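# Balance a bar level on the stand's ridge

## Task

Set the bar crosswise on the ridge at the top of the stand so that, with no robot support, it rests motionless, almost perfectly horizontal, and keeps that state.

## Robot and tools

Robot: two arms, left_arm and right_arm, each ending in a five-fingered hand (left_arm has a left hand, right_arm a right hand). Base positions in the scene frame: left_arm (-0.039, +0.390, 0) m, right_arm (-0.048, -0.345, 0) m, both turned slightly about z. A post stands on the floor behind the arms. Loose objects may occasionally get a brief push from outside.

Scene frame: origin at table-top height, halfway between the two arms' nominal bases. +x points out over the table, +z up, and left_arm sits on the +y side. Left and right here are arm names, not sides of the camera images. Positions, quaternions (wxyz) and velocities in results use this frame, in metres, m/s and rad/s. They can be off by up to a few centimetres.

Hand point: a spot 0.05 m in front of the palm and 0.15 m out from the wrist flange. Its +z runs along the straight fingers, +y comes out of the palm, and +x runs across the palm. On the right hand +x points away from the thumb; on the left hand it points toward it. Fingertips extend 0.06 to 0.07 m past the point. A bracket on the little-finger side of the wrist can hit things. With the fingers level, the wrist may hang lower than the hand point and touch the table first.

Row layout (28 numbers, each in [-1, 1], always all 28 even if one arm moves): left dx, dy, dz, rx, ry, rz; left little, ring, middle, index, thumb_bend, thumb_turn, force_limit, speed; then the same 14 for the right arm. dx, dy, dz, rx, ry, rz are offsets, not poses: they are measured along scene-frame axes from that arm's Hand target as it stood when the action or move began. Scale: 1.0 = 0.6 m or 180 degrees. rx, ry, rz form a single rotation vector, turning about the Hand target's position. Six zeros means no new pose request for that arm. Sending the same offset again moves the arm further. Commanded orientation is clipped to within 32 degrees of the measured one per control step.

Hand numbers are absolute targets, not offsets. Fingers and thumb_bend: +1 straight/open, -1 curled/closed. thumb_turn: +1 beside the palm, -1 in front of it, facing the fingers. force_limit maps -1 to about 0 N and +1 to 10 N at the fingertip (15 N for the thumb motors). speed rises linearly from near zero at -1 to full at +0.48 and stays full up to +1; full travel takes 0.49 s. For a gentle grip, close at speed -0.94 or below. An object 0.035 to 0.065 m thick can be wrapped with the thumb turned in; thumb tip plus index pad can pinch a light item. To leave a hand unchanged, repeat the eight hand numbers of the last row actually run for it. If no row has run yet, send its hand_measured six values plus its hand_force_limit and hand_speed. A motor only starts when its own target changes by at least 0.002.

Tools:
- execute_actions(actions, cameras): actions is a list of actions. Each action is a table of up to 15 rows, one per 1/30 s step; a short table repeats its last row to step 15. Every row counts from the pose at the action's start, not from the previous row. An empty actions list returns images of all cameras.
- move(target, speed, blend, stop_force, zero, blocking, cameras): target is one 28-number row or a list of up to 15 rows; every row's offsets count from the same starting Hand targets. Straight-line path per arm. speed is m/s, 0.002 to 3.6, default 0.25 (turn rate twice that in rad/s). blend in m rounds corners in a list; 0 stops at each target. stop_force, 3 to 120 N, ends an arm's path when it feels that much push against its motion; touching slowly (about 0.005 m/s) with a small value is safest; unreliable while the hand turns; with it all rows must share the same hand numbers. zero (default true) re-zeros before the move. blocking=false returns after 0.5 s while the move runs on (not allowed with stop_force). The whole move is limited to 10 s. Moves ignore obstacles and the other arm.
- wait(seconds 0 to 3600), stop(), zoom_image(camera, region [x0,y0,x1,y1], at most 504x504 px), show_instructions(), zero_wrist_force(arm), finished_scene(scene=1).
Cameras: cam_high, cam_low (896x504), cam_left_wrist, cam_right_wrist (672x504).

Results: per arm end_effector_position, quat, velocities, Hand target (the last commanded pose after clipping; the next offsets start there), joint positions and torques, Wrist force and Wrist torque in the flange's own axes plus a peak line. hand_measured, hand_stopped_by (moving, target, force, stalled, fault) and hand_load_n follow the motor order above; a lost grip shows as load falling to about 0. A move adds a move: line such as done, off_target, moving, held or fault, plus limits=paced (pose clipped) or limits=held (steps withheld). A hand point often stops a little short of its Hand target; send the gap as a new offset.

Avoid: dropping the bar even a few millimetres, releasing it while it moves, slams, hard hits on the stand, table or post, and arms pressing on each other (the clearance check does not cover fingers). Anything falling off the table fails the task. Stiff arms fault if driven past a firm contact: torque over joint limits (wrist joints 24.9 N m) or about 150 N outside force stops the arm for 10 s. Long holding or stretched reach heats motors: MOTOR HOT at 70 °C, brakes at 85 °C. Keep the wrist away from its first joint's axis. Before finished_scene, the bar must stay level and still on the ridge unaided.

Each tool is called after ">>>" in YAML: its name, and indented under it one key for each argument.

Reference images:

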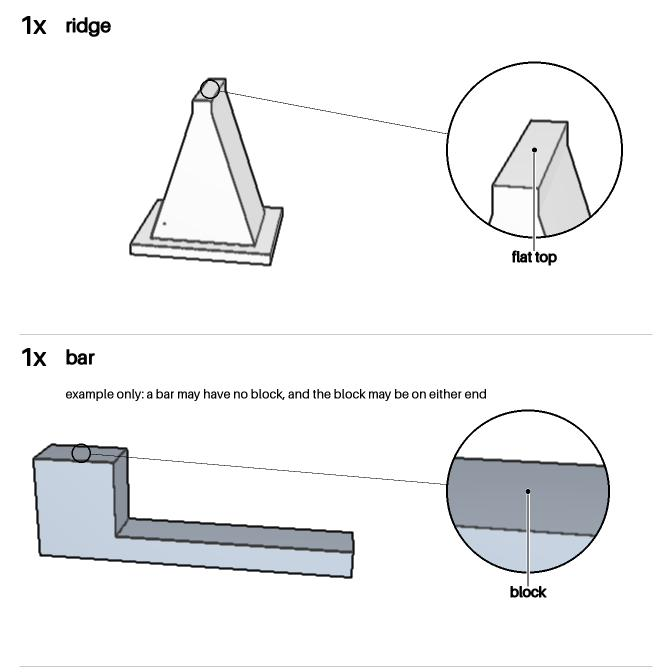

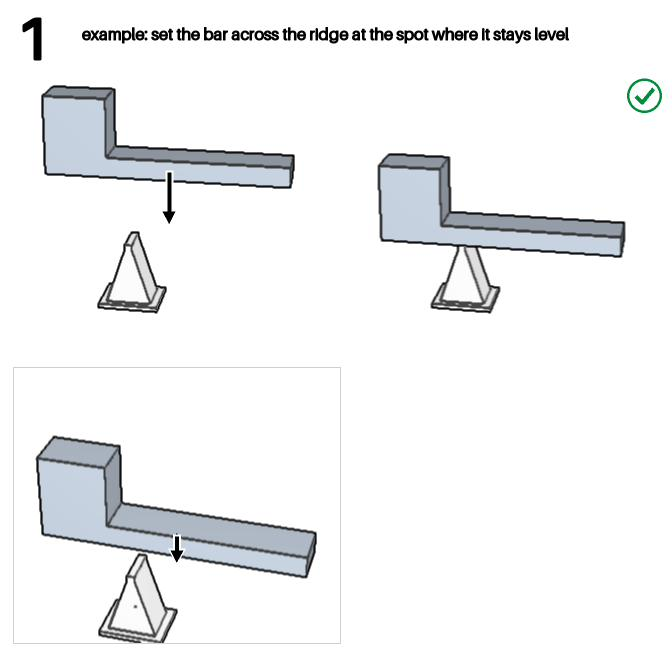

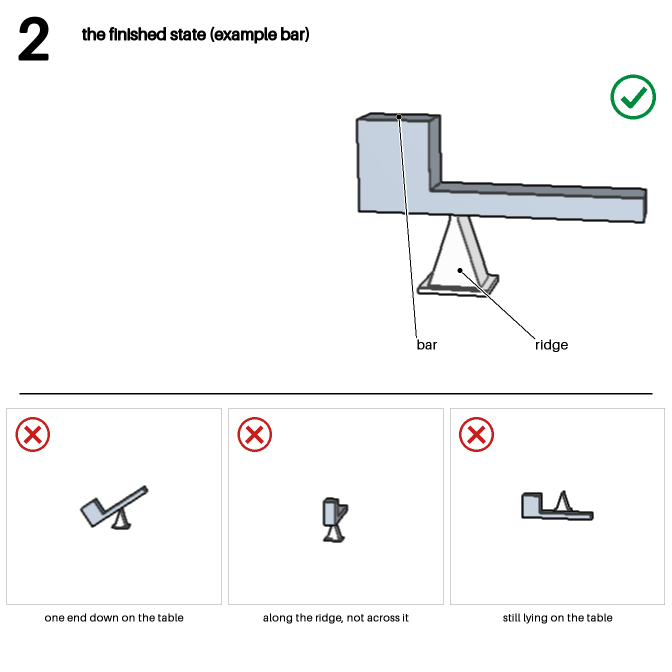

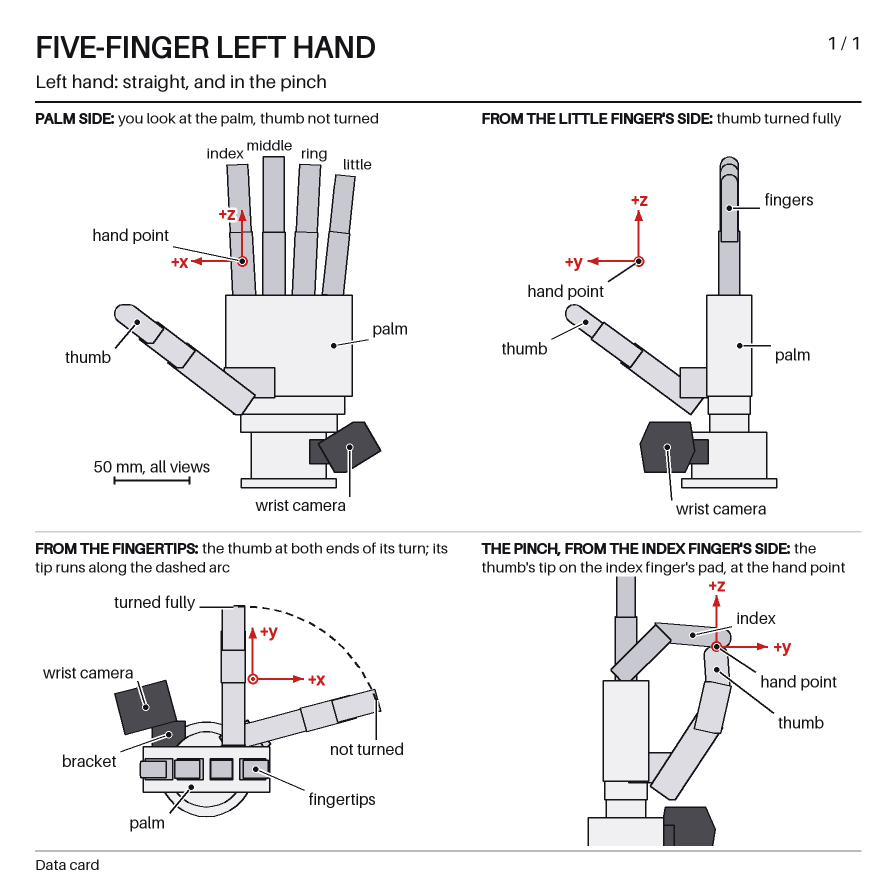

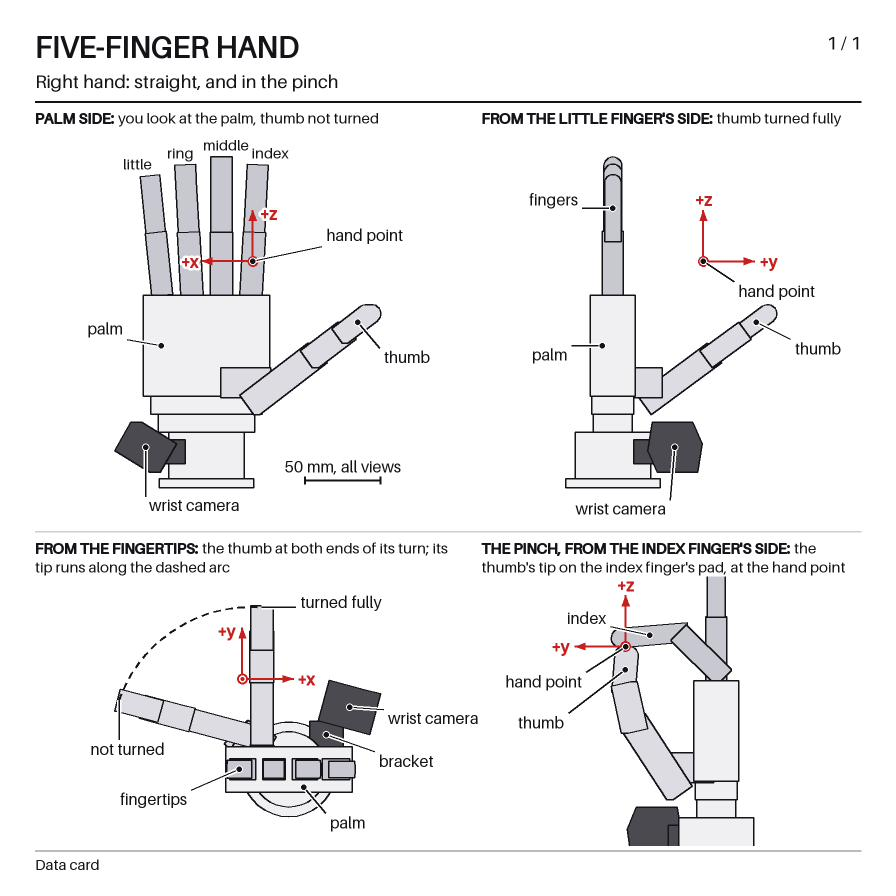

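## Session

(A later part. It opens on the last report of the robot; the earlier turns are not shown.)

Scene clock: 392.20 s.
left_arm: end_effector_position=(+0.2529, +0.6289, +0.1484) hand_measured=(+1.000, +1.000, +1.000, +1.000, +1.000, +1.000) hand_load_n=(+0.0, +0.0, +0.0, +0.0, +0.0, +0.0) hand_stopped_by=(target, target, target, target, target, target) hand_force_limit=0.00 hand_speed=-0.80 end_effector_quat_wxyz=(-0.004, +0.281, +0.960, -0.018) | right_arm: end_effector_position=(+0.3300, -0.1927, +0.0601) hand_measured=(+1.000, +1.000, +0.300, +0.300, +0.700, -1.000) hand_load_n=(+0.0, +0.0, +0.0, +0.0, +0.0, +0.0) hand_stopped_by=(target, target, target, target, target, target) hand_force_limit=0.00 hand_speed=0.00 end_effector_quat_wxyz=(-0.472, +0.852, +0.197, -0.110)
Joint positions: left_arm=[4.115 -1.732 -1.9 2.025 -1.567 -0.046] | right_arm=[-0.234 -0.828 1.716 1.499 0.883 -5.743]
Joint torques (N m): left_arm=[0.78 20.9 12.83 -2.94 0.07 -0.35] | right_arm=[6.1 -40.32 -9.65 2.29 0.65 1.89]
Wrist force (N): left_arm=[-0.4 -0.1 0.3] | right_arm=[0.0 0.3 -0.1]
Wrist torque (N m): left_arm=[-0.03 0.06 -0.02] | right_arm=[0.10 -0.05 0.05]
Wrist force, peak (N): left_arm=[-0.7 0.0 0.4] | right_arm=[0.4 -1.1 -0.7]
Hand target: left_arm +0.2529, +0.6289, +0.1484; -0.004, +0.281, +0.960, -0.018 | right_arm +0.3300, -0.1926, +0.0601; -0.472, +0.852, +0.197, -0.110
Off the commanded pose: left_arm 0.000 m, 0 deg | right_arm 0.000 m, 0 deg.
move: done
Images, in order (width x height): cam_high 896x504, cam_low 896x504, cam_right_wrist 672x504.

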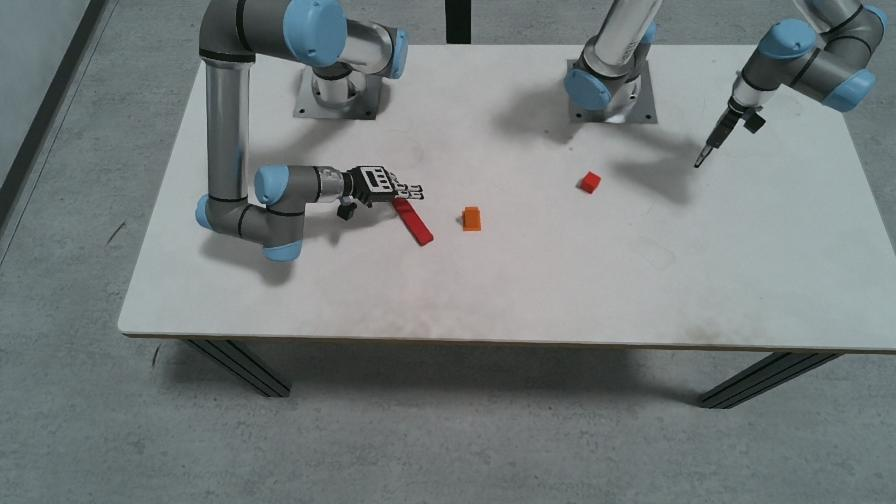

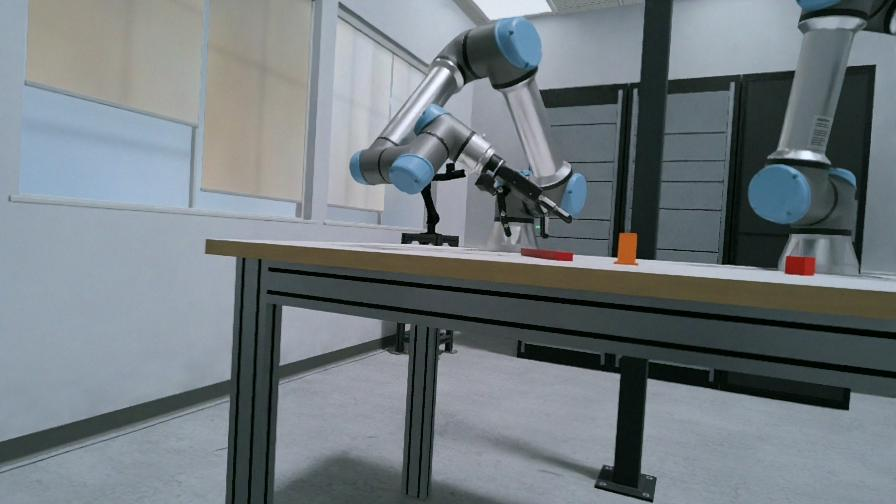

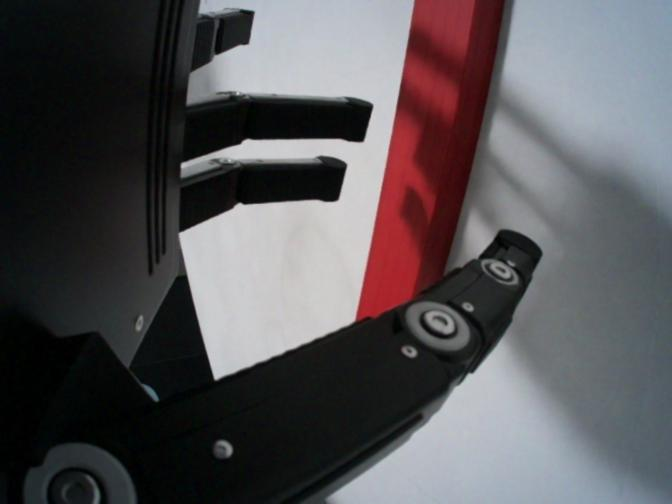

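>>> move:
  target: [0,0,0,0,0,0,1,1,1,1,1,1,0,-0.8, -0.0073,0.015,-0.05,0,0,0,1,1,0.3,0.3,0.7,-1,0,0]
  speed: 0.05
  stop_force: 6
  cameras: ["cam_right_wrist","cam_high","cam_low"]

>>> zoom_image:
  camera: "cam_low"
  region: [460, 170, 680, 280]

>>> zoom_image:
  camera: "cam_high"
  region: [320, 120, 520, 270]

Scene clock: 424.73 s.
left_arm: end_effector_position=(+0.2529, +0.6289, +0.1484) hand_measured=(+1.000, +1.000, +1.000, +1.000, +1.000, +1.000) hand_load_n=(+0.0, +0.0, +0.0, +0.0, +0.0, +0.0) hand_stopped_by=(target, target, target, target, target, target) hand_force_limit=0.00 hand_speed=-0.80 end_effector_quat_wxyz=(-0.004, +0.281, +0.960, -0.018) | right_arm: end_effector_position=(+0.3266, -0.1856, +0.0366) hand_measured=(+1.000, +1.000, +0.300, +0.300, +0.700, -1.000) hand_load_n=(-0.5, +0.0, +0.0, +0.0, +0.0, +0.0) hand_stopped_by=(target, target, target, target, target, target) hand_force_limit=0.00 hand_speed=0.00 end_effector_quat_wxyz=(-0.472, +0.852, +0.197, -0.110)
Joint positions: left_arm=[4.115 -1.732 -1.9 2.025 -1.567 -0.046] | right_arm=[-0.221 -0.79 1.725 1.443 0.874 -5.732]
Joint torques (N m): left_arm=[-0.8 20.95 13.68 -2.7 0.17 -0.37] | right_arm=[-8.85 -26.52 -18.07 3.7 -2.54 0.44]
Wrist force (N): left_arm=[-0.5 -0.1 0.4] | right_arm=[0.3 -1.9 -2.0]
Wrist torque (N m): left_arm=[-0.03 0.09 -0.04] | right_arm=[0.21 -0.03 0.14]
Wrist force, peak (N): left_arm=[-0.7 0.0 0.5] | right_arm=[-3.1 -50.6 -41.2]
Hand target: left_arm +0.2529, +0.6289, +0.1484; -0.004, +0.281, +0.960, -0.018 | right_arm +0.3266, -0.1856, +0.0366; -0.472, +0.852, +0.197, -0.110 (not the last commanded pose)
Off the commanded pose: left_arm 0.000 m, 0 deg | right_arm 0.007 m, 0 deg.
move: contact (right_arm)
Images, in order (width x height): cam_high 896x504, cam_low 896x504, cam_right_wrist 672x504.

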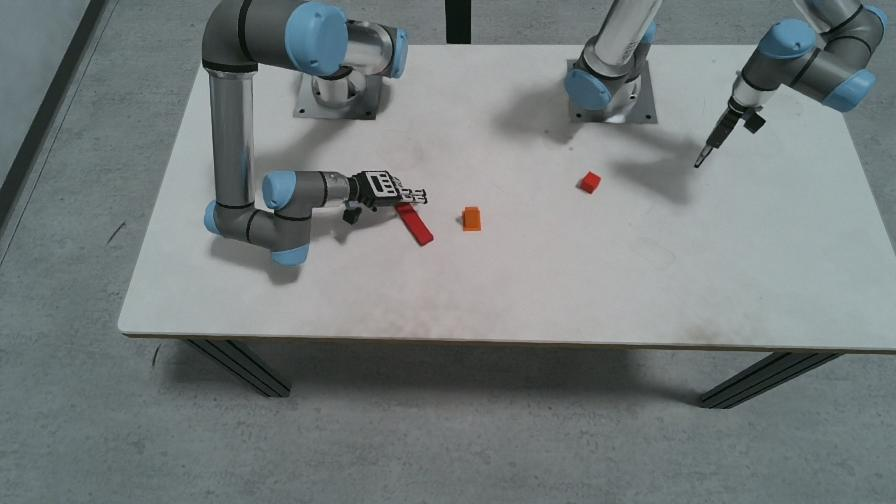

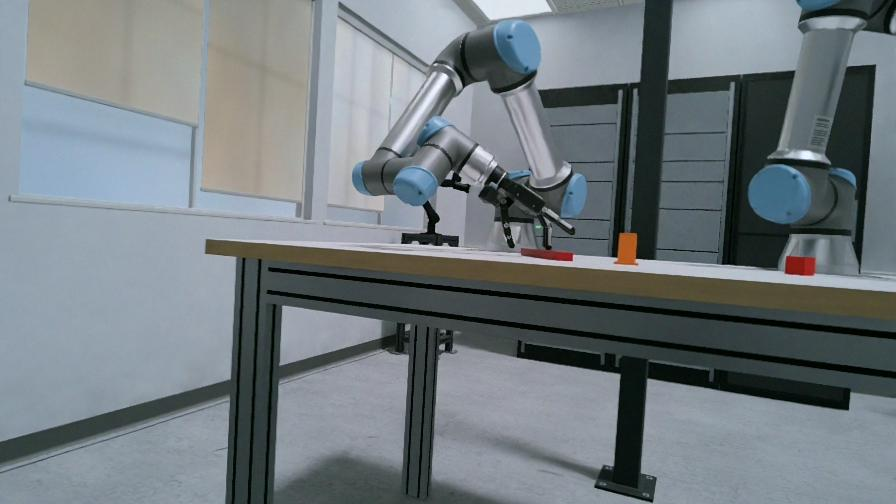

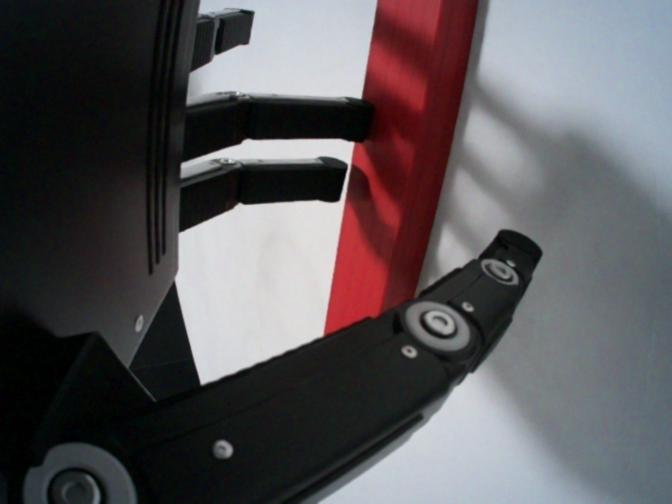

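Scaled by 2.291 from the camera's image (finer frame: 1280x720).

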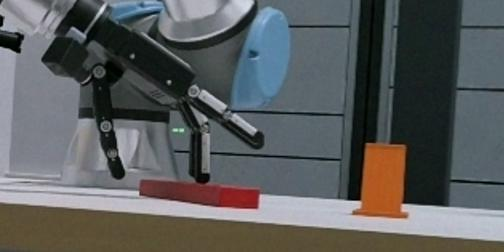

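Scaled by 2.520 from the camera's image (finer frame: 1280x720).

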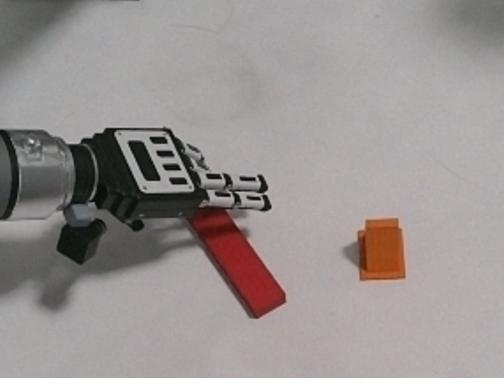

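>>> zoom_image:
  camera: "cam_low"
  region: [490, 210, 590, 270]

>>> zoom_image:
  camera: "cam_right_wrist"
  region: [280, 60, 480, 260]

Scaled by 5.040 from the camera's image (finer frame: 1280x720).

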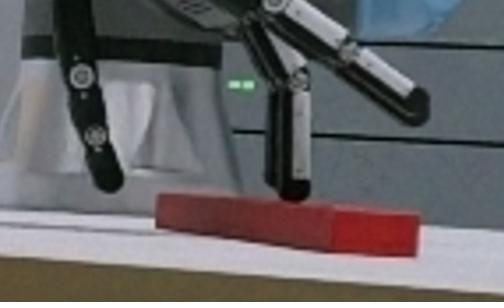

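Scaled by 2.520 from the camera's image (finer frame: 960x720).

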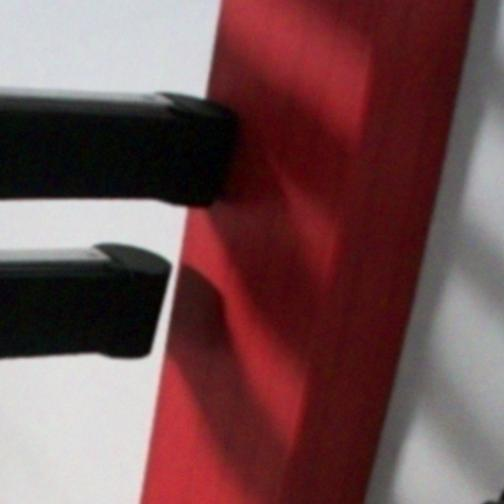

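>>> move:
  target:
    - [0,0,0,0,0,0,1,1,1,1,1,1,0,-0.8, 0,0,0.03,0,0,0,1,1,0.3,0.3,0.7,-1,0,0]
    - [0,0,0,0,0,0,1,1,1,1,1,1,0,-0.8, -0.0146,0.030,0.03,0,0,0.0222,1,1,0.3,0.3,0.7,-1,0,0]
  speed: 0.05
  cameras: ["cam_right_wrist","cam_high","cam_low"]

>>> zoom_image:
  camera: "cam_low"
  region: [490, 210, 590, 270]

>>> zoom_image:
  camera: "cam_high"
  region: [340, 150, 460, 250]

Scene clock: 518.67 s.
left_arm: end_effector_position=(+0.2529, +0.6289, +0.1484) hand_measured=(+1.000, +1.000, +1.000, +1.000, +1.000, +1.000) hand_load_n=(+0.0, +0.0, +0.0, +0.0, -0.5, +0.0) hand_stopped_by=(target, target, target, target, target, target) hand_force_limit=0.00 hand_speed=-0.80 end_effector_quat_wxyz=(-0.004, +0.281, +0.960, -0.018) | right_arm: end_effector_position=(+0.3178, -0.1675, +0.0546) hand_measured=(+1.000, +1.000, +0.300, +0.300, +0.700, -1.000) hand_load_n=(+0.0, +0.0, +0.0, +0.0, +0.0, +0.0) hand_stopped_by=(target, target, target, target, target, target) hand_force_limit=0.00 hand_speed=0.00 end_effector_quat_wxyz=(-0.468, +0.845, +0.227, -0.126) end_effector_velocity=(+0.000, -0.002, +0.000) end_effector_angular_velocity=(-0.001, +0.003, -0.004)
Joint positions: left_arm=[4.115 -1.732 -1.9 2.025 -1.567 -0.046] | right_arm=[-0.166 -0.819 1.719 1.488 0.885 -5.745]
Joint velocities: left_arm=[within noise] | right_arm=[-0.006 0 0.002 0.001 0.002 0]
Joint torques (N m): left_arm=[0.16 21.67 13.05 -3 -0.05 -0.54] | right_arm=[-7.91 -32.26 -12.68 1.98 -0.59 0.44]
Wrist force (N): left_arm=[-0.4 0.2 0.4] | right_arm=[0.1 0.6 -0.2]
Wrist torque (N m): left_arm=[0.00 0.08 -0.04] | right_arm=[0.18 -0.06 0.20]
Wrist force, peak (N): left_arm=[-0.5 -0.2 0.5] | right_arm=[0.1 -2.4 -2.3]
Hand target: left_arm +0.2529, +0.6289, +0.1484; -0.004, +0.281, +0.960, -0.018 | right_arm +0.3178, -0.1676, +0.0546; -0.468, +0.845, +0.227, -0.126
Off the commanded pose: left_arm 0.000 m, 0 deg | right_arm 0.000 m, 0 deg.
move: done
Images, in order (width x height): cam_high 896x504, cam_low 896x504, cam_right_wrist 672x504.

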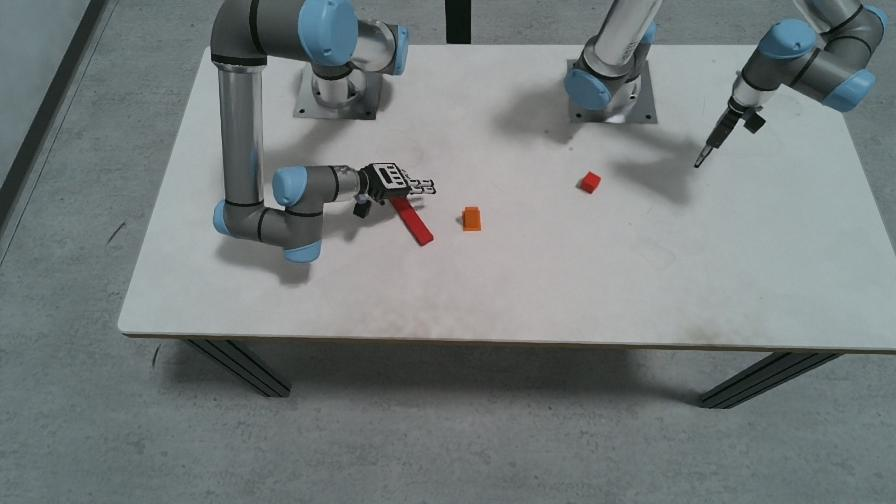

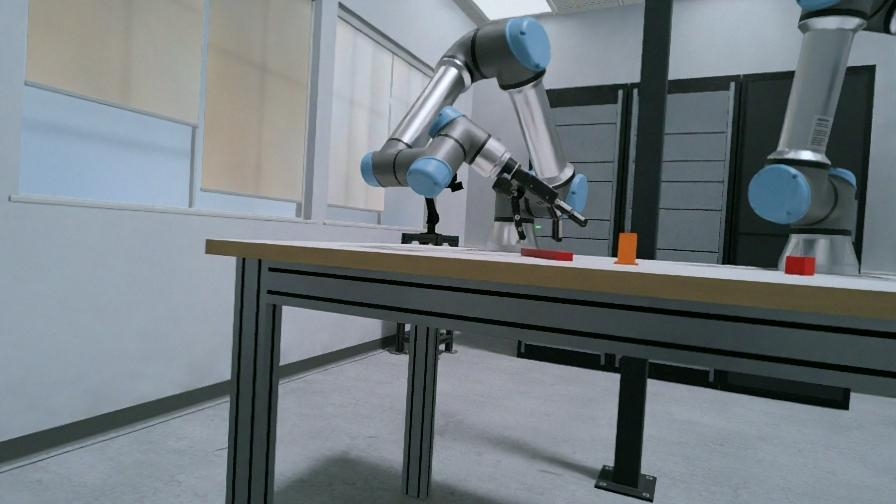

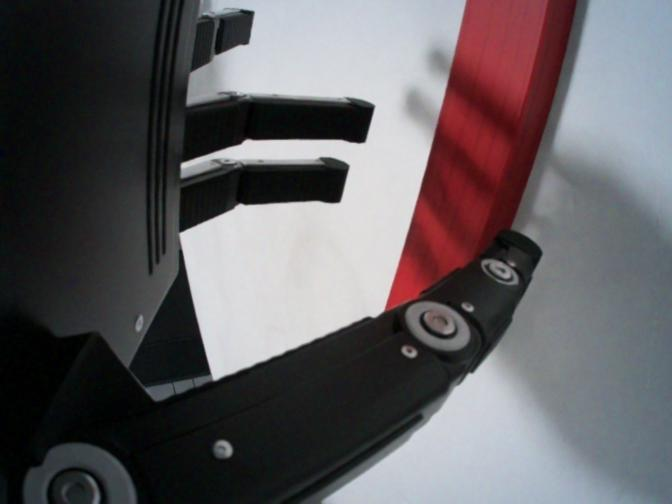

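Scaled by 5.040 from the camera's image (finer frame: 1280x720).

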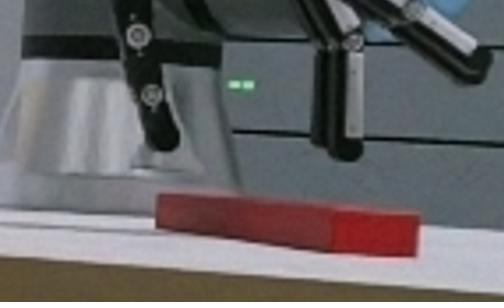

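Scaled by 4.200 from the camera's image (finer frame: 1280x720).

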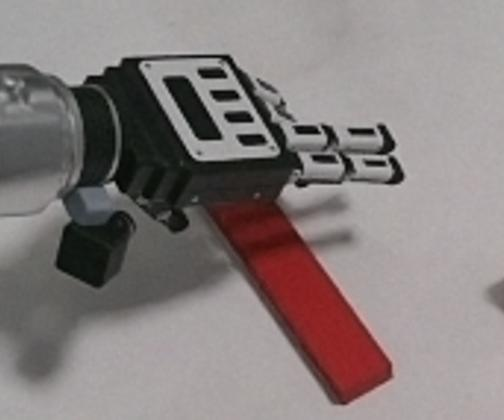

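>>> move:
  target: [0,0,0,0,0,0,1,1,1,1,1,1,0,-0.8, 0,0,-0.05,0,0,0.0222,1,1,0.3,0.3,0.7,-1,0,0]
  speed: 0.012
  stop_force: 4
  cameras: ["cam_right_wrist","cam_high","cam_low"]

>>> zoom_image:
  camera: "cam_low"
  region: [490, 210, 590, 270]

>>> zoom_image:
  camera: "cam_right_wrist"
  region: [300, 0, 600, 300]

Scene clock: 569.70 s.
left_arm: end_effector_position=(+0.2529, +0.6289, +0.1484) hand_measured=(+1.000, +1.000, +1.000, +1.000, +1.000, +1.000) hand_load_n=(-0.5, +0.0, +0.0, +0.0, +0.0, +0.0) hand_stopped_by=(target, target, target, target, target, target) hand_force_limit=0.00 hand_speed=-0.80 end_effector_quat_wxyz=(-0.004, +0.281, +0.960, -0.018) | right_arm: end_effector_position=(+0.3178, -0.1676, +0.0246) hand_measured=(+1.000, +1.000, +0.300, +0.300, +0.700, -1.000) hand_load_n=(+0.0, +0.0, +0.0, +0.0, +0.0, +0.0) hand_stopped_by=(target, target, target, target, target, target) hand_force_limit=0.00 hand_speed=0.00 end_effector_quat_wxyz=(-0.463, +0.836, +0.256, -0.143)
Joint positions: left_arm=[4.115 -1.732 -1.9 2.025 -1.567 -0.046] | right_arm=[-0.145 -0.747 1.688 1.472 0.921 -5.787]
Joint torques (N m): left_arm=[-0.12 22.48 14.03 -3.07 -0.14 -0.36] | right_arm=[-6.93 -50.54 1.07 3.94 -2.69 1.94]
Wrist force (N): left_arm=[-0.2 0.0 0.3] | right_arm=[0.1 0.5 -0.4]
Wrist torque (N m): left_arm=[-0.02 0.03 -0.02] | right_arm=[0.19 -0.05 0.19]
Wrist force, peak (N): left_arm=[-0.5 -0.4 0.4] | right_arm=[-0.3 0.8 -0.3]
Hand target: left_arm +0.2529, +0.6289, +0.1484; -0.004, +0.281, +0.960, -0.018 | right_arm +0.3178, -0.1676, +0.0246; -0.463, +0.836, +0.256, -0.143
Off the commanded pose: left_arm 0.000 m, 0 deg | right_arm 0.000 m, 0 deg.
move: done
Images, in order (width x height): cam_high 896x504, cam_low 896x504, cam_right_wrist 672x504.

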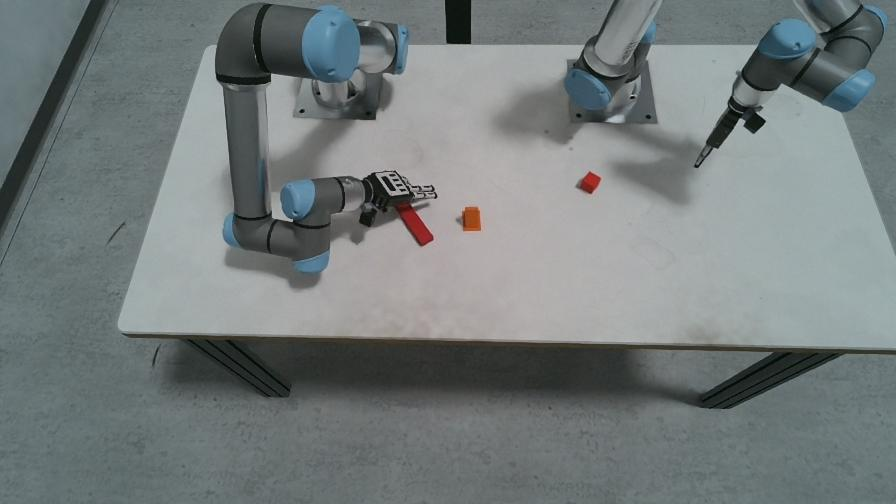

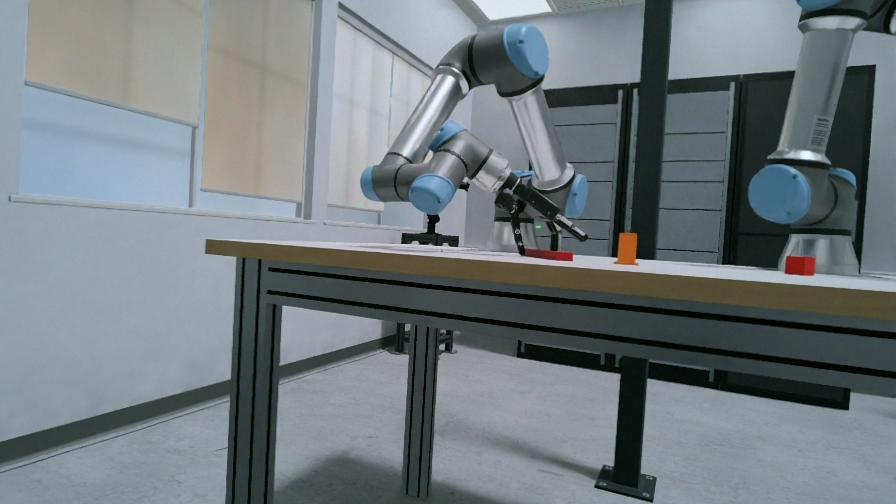

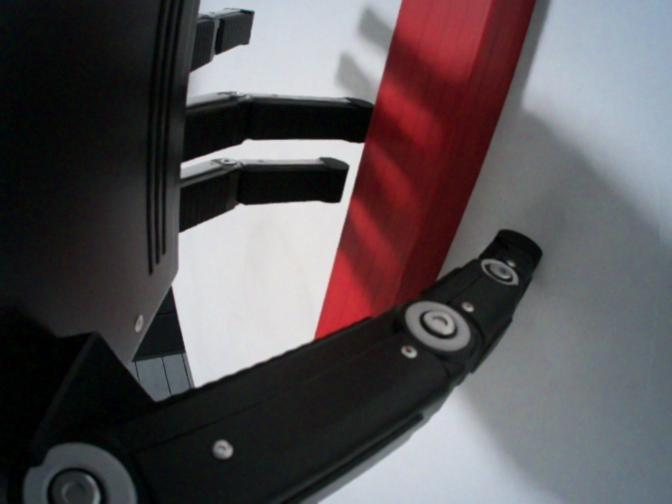

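Scaled by 5.040 from the camera's image (finer frame: 1280x720).

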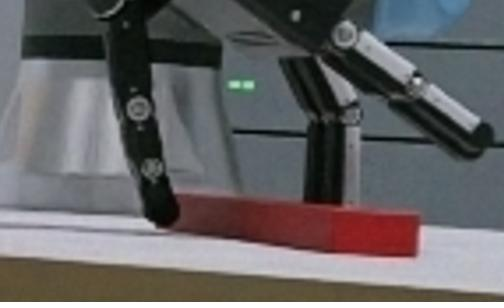

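Scaled by 1.680 from the camera's image (finer frame: 960x720).

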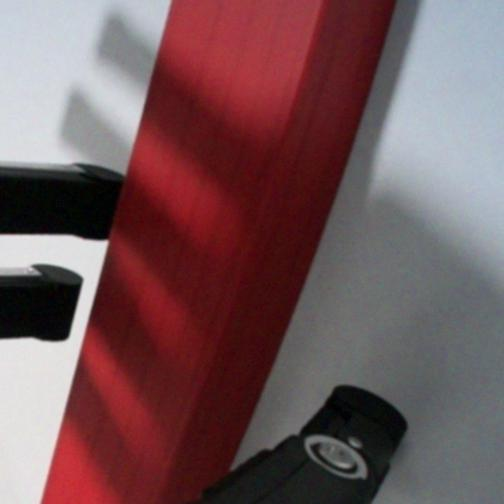

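>>> zoom_image:
  camera: "cam_high"
  region: [360, 150, 480, 250]

Scaled by 4.200 from the camera's image (finer frame: 1280x720).

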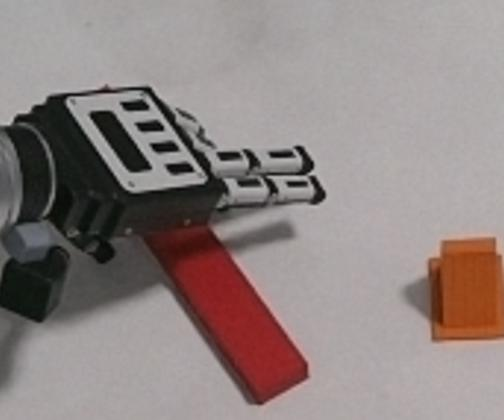

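>>> move:
  target: [0,0,0,0,0,0,1,1,1,1,1,1,0,-0.8, 0,0,-0.0035,0,0,0,1,1,0.3,0.3,0.6,-1,-0.7,-0.9]
  speed: 0.01

>>> move:
  target: [0,0,0,0,0,0,1,1,1,1,1,1,0,-0.8, 0,0,0,0,0,0,1,1,0.05,0.05,0.6,-1,-0.7,-0.94]
  speed: 0.01
  cameras: ["cam_right_wrist","cam_low"]

Scene clock: 648.53 s.
left_arm: end_effector_position=(+0.2529, +0.6289, +0.1484) hand_measured=(+1.000, +1.000, +1.000, +1.000, +1.000, +1.000) hand_load_n=(+0.0, +0.0, +0.0, +0.0, +0.0, +0.0) hand_stopped_by=(target, target, target, target, target, target) hand_force_limit=0.00 hand_speed=-0.80 end_effector_quat_wxyz=(-0.004, +0.281, +0.960, -0.018) | right_arm: end_effector_position=(+0.3178, -0.1676, +0.0225) hand_measured=(+1.000, +1.000, +0.300, +0.300, +0.600, -1.000) hand_load_n=(+0.0, -0.5, +0.0, +0.0, +0.0, +0.0) hand_stopped_by=(target, target, target, target, target, target) hand_force_limit=-0.70 hand_speed=-0.90 end_effector_quat_wxyz=(-0.463, +0.836, +0.256, -0.143)
Joint positions: left_arm=[4.115 -1.732 -1.9 2.025 -1.567 -0.046] | right_arm=[-0.145 -0.743 1.688 1.468 0.921 -5.787]
Joint torques (N m): left_arm=[0.51 20.75 12.47 -3.08 -0.23 -0.48] | right_arm=[-8.3 -49.37 -18.29 4.29 -2.53 1.88]
Wrist force (N): left_arm=[-0.4 -0.1 0.3] | right_arm=[0.0 0.6 -0.1]
Wrist torque (N m): left_arm=[-0.02 0.07 -0.03] | right_arm=[0.18 -0.04 0.18]
Wrist force, peak (N): left_arm=[-0.6 -0.2 0.6] | right_arm=[0.1 0.8 -0.2]
Hand target: left_arm +0.2529, +0.6289, +0.1484; -0.004, +0.281, +0.960, -0.018 | right_arm +0.3178, -0.1676, +0.0225; -0.463, +0.836, +0.256, -0.143
Off the commanded pose: left_arm 0.000 m, 0 deg | right_arm 0.000 m, 0 deg.
move: done

Scene clock: 650.27 s.
left_arm: end_effector_position=(+0.2529, +0.6289, +0.1484) hand_measured=(+1.000, +1.000, +1.000, +1.000, +1.000, +1.000) hand_load_n=(+0.0, +0.0, +0.0, +0.0, +0.0, +0.0) hand_stopped_by=(target, target, target, target, target, target) hand_force_limit=0.00 hand_speed=-0.80 end_effector_quat_wxyz=(-0.004, +0.281, +0.960, -0.018) | right_arm: end_effector_position=(+0.3178, -0.1676, +0.0225) hand_measured=(+1.000, +1.000, +0.050, +0.050, +0.600, -1.000) hand_load_n=(+0.0, +0.0, +0.5, +0.0, +0.0, +0.0) hand_stopped_by=(target, target, target, target, target, target) hand_force_limit=-0.70 hand_speed=-0.94 end_effector_quat_wxyz=(-0.463, +0.836, +0.256, -0.143)
Joint positions: left_arm=[4.115 -1.732 -1.9 2.025 -1.567 -0.046] | right_arm=[-0.145 -0.743 1.688 1.468 0.921 -5.787]
Joint torques (N m): left_arm=[-0.71 21.44 12.32 -3.2 -0.25 -0.51] | right_arm=[-7.24 -50.44 -18.67 4.21 -2.13 1.78]
Wrist force (N): left_arm=[-0.3 -0.2 0.2] | right_arm=[0.2 0.4 -0.2]
Wrist torque (N m): left_arm=[-0.03 0.05 -0.03] | right_arm=[0.18 -0.07 0.18]
Wrist force, peak (N): left_arm=[-0.5 0.0 0.6] | right_arm=[0.0 0.5 -0.5]
Hand target: left_arm +0.2529, +0.6289, +0.1484; -0.004, +0.281, +0.960, -0.018 | right_arm +0.3178, -0.1676, +0.0225; -0.463, +0.836, +0.256, -0.143
Off the commanded pose: left_arm 0.000 m, 0 deg | right_arm 0.000 m, 0 deg.
move: done
Images, in order (width x height): cam_low 896x504, cam_right_wrist 672x504.

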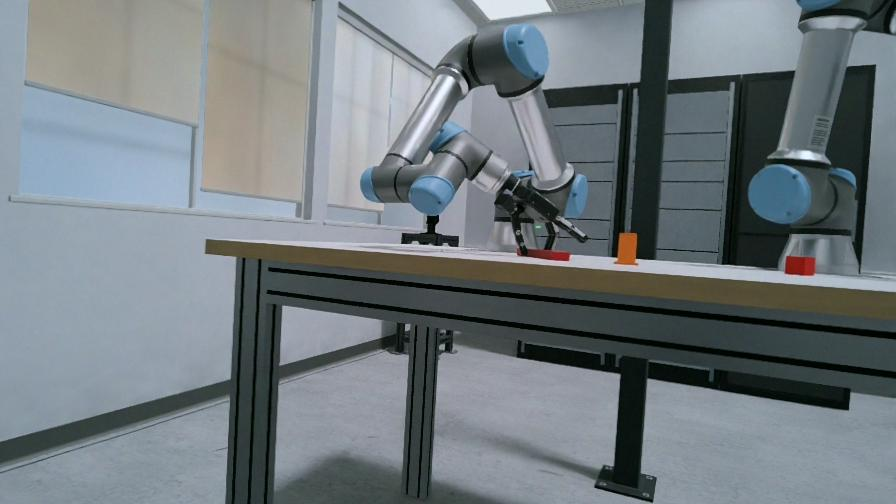

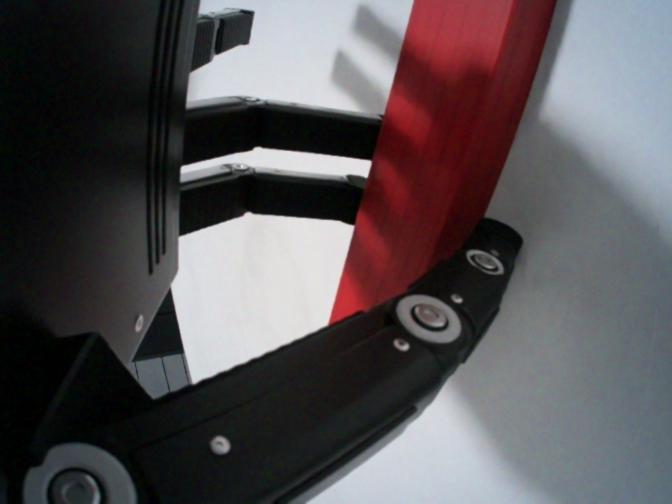

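>>> move:
  target: [0,0,0,0,0,0,1,1,1,1,1,1,0,-0.8, 0,0,0,0,0,0,1,1,0.05,0.05,0,-1,-0.6,-0.95]
  speed: 0.01
  cameras: ["cam_right_wrist","cam_low"]

>>> zoom_image:
  camera: "cam_low"
  region: [490, 210, 590, 270]

Scene clock: 659.13 s.
left_arm: end_effector_position=(+0.2529, +0.6289, +0.1484) hand_measured=(+1.000, +1.000, +1.000, +1.000, +1.000, +1.000) hand_load_n=(+0.0, +0.0, +0.0, +0.0, +0.0, +0.0) hand_stopped_by=(target, target, target, target, target, target) hand_force_limit=0.00 hand_speed=-0.80 end_effector_quat_wxyz=(-0.004, +0.281, +0.960, -0.018) | right_arm: end_effector_position=(+0.3178, -0.1676, +0.0225) hand_measured=(+1.000, +1.000, +0.050, +0.050, +0.458, -1.000) hand_load_n=(+0.0, +0.0, +3.0, +0.0, +3.0, +1.0) hand_stopped_by=(target, target, target, target, force, target) hand_force_limit=-0.60 hand_speed=-0.95 end_effector_quat_wxyz=(-0.463, +0.836, +0.256, -0.143)
Joint positions: left_arm=[4.115 -1.732 -1.9 2.025 -1.567 -0.046] | right_arm=[-0.145 -0.743 1.688 1.468 0.921 -5.787]
Joint torques (N m): left_arm=[0.65 21.51 13.24 -3.11 -0.1 -0.54] | right_arm=[-6.59 -49.7 -17.78 3.68 -0.64 1.84]
Wrist force (N): left_arm=[-0.4 -0.1 0.5] | right_arm=[-0.2 -0.9 -1.9]
Wrist torque (N m): left_arm=[-0.05 0.08 -0.03] | right_arm=[0.15 0.01 0.12]
Wrist force, peak (N): left_arm=[-0.5 -0.2 0.6] | right_arm=[-0.3 -1.0 -1.9]
Hand target: left_arm +0.2529, +0.6289, +0.1484; -0.004, +0.281, +0.960, -0.018 | right_arm +0.3178, -0.1676, +0.0225; -0.463, +0.836, +0.256, -0.143
Off the commanded pose: left_arm 0.000 m, 0 deg | right_arm 0.000 m, 0 deg.
move: done
Images, in order (width x height): cam_low 896x504, cam_right_wrist 672x504.

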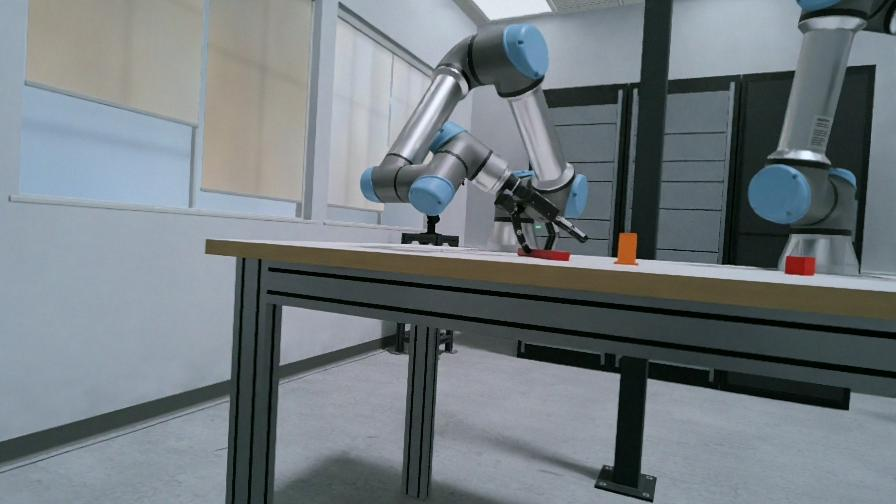

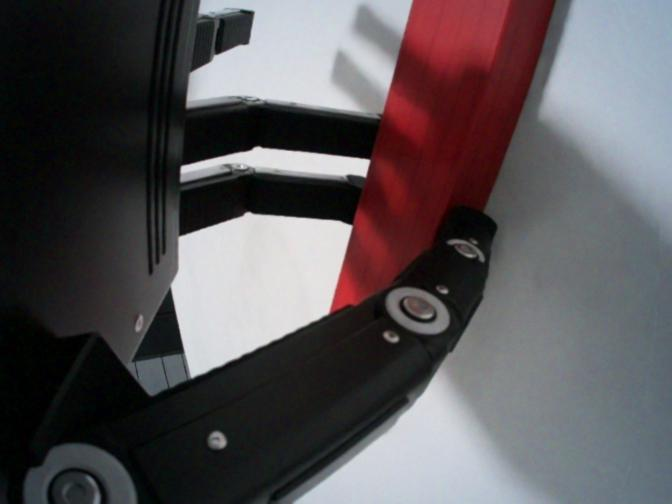

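Scaled by 5.040 from the camera's image (finer frame: 1280x720).

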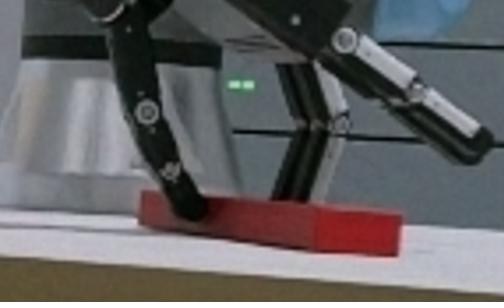

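>>> move:
  target: [0,0,0,0,0,0,1,1,1,1,1,1,0,-0.8, 0,0,0,0,0,0,1,1,0.05,-0.3,0,-1,-0.7,-0.95]
  speed: 0.01

>>> move:
  target: [0,0,0,0,0,0,1,1,1,1,1,1,0,-0.8, 0,0,0,0,0,0,1,1,0.05,-0.3,0.01,-1,-0.4,-0.95]
  speed: 0.01
  cameras: ["cam_right_wrist","cam_low"]

Scene clock: 670.77 s.
left_arm: end_effector_position=(+0.2529, +0.6289, +0.1484) hand_measured=(+1.000, +1.000, +1.000, +1.000, +1.000, +1.000) hand_load_n=(+0.0, +0.0, +0.0, +0.0, +0.0, +0.0) hand_stopped_by=(target, target, target, target, target, target) hand_force_limit=0.00 hand_speed=-0.80 end_effector_quat_wxyz=(-0.004, +0.281, +0.960, -0.018) | right_arm: end_effector_position=(+0.3178, -0.1676, +0.0225) hand_measured=(+1.000, +1.000, +0.050, +0.032, +0.460, -1.000) hand_load_n=(+0.0, +0.0, +2.5, +2.0, +3.5, +0.5) hand_stopped_by=(target, target, target, force, force, target) hand_force_limit=-0.70 hand_speed=-0.95 end_effector_quat_wxyz=(-0.463, +0.836, +0.256, -0.143)
Joint positions: left_arm=[4.115 -1.732 -1.9 2.025 -1.567 -0.046] | right_arm=[-0.145 -0.743 1.688 1.468 0.921 -5.787]
Joint torques (N m): left_arm=[-0.02 21.98 12.25 -3.05 -0.12 -0.48] | right_arm=[-5.6 -44.44 -17.61 3.39 0.31 1.73]
Wrist force (N): left_arm=[-0.4 -0.2 0.4] | right_arm=[0.0 0.7 -0.4]
Wrist torque (N m): left_arm=[-0.05 0.07 -0.03] | right_arm=[0.21 -0.01 0.16]
Wrist force, peak (N): left_arm=[-0.5 0.0 0.7] | right_arm=[-0.2 -1.0 -2.1]
Hand target: left_arm +0.2529, +0.6289, +0.1484; -0.004, +0.281, +0.960, -0.018 | right_arm +0.3178, -0.1676, +0.0225; -0.463, +0.836, +0.256, -0.143
Off the commanded pose: left_arm 0.000 m, 0 deg | right_arm 0.000 m, 0 deg.
move: done

Scene clock: 671.27 s.
left_arm: end_effector_position=(+0.2529, +0.6289, +0.1484) hand_measured=(+1.000, +1.000, +1.000, +1.000, +1.000, +1.000) hand_load_n=(+0.0, +0.0, +0.0, +0.0, +0.0, +0.0) hand_stopped_by=(target, target, target, target, target, target) hand_force_limit=0.00 hand_speed=-0.80 end_effector_quat_wxyz=(-0.004, +0.281, +0.960, -0.018) | right_arm: end_effector_position=(+0.3178, -0.1676, +0.0225) hand_measured=(+1.000, +1.000, +0.050, +0.032, +0.452, -1.000) hand_load_n=(+0.0, +0.0, +2.5, +2.5, +4.5, +0.5) hand_stopped_by=(target, target, target, force, force, target) hand_force_limit=-0.40 hand_speed=-0.95 end_effector_quat_wxyz=(-0.463, +0.836, +0.256, -0.143)
Joint positions: left_arm=[4.115 -1.732 -1.9 2.025 -1.567 -0.046] | right_arm=[-0.145 -0.743 1.688 1.468 0.921 -5.787]
Joint torques (N m): left_arm=[1.41 21.47 13.3 -3.29 -0.26 -0.61] | right_arm=[-5.53 -44.03 -17.82 3.39 0.4 1.79]
Wrist force (N): left_arm=[-0.4 -0.2 0.5] | right_arm=[0.0 0.0 -1.0]
Wrist torque (N m): left_arm=[-0.05 0.08 -0.03] | right_arm=[0.18 -0.01 0.15]
Wrist force, peak (N): left_arm=[-0.4 0.0 0.6] | right_arm=[0.1 0.1 -1.2]
Hand target: left_arm +0.2529, +0.6289, +0.1484; -0.004, +0.281, +0.960, -0.018 | right_arm +0.3178, -0.1676, +0.0225; -0.463, +0.836, +0.256, -0.143
Off the commanded pose: left_arm 0.000 m, 0 deg | right_arm 0.000 m, 0 deg.
move: done
Images, in order (width x height): cam_low 896x504, cam_right_wrist 672x504.

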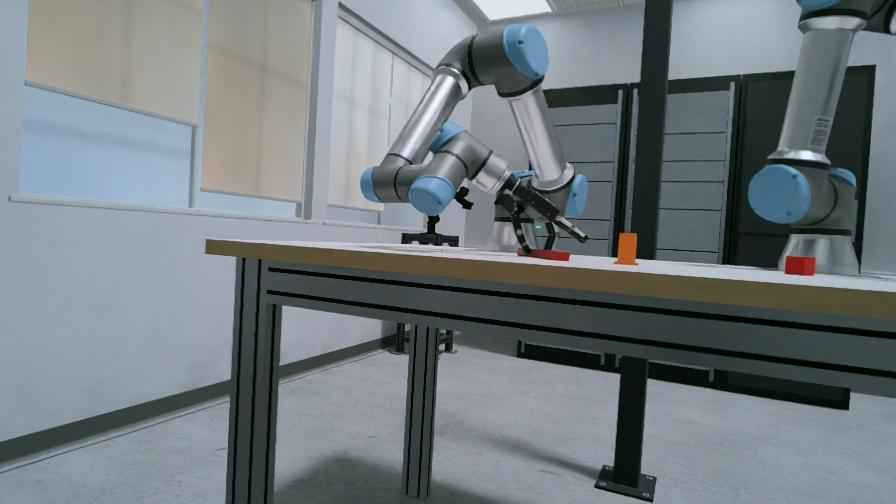

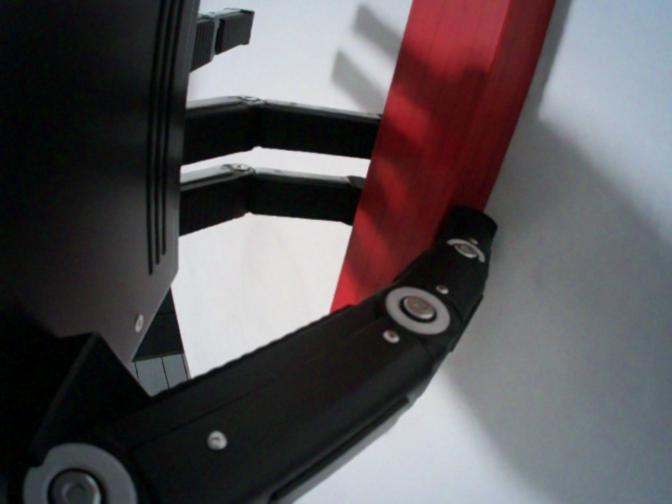

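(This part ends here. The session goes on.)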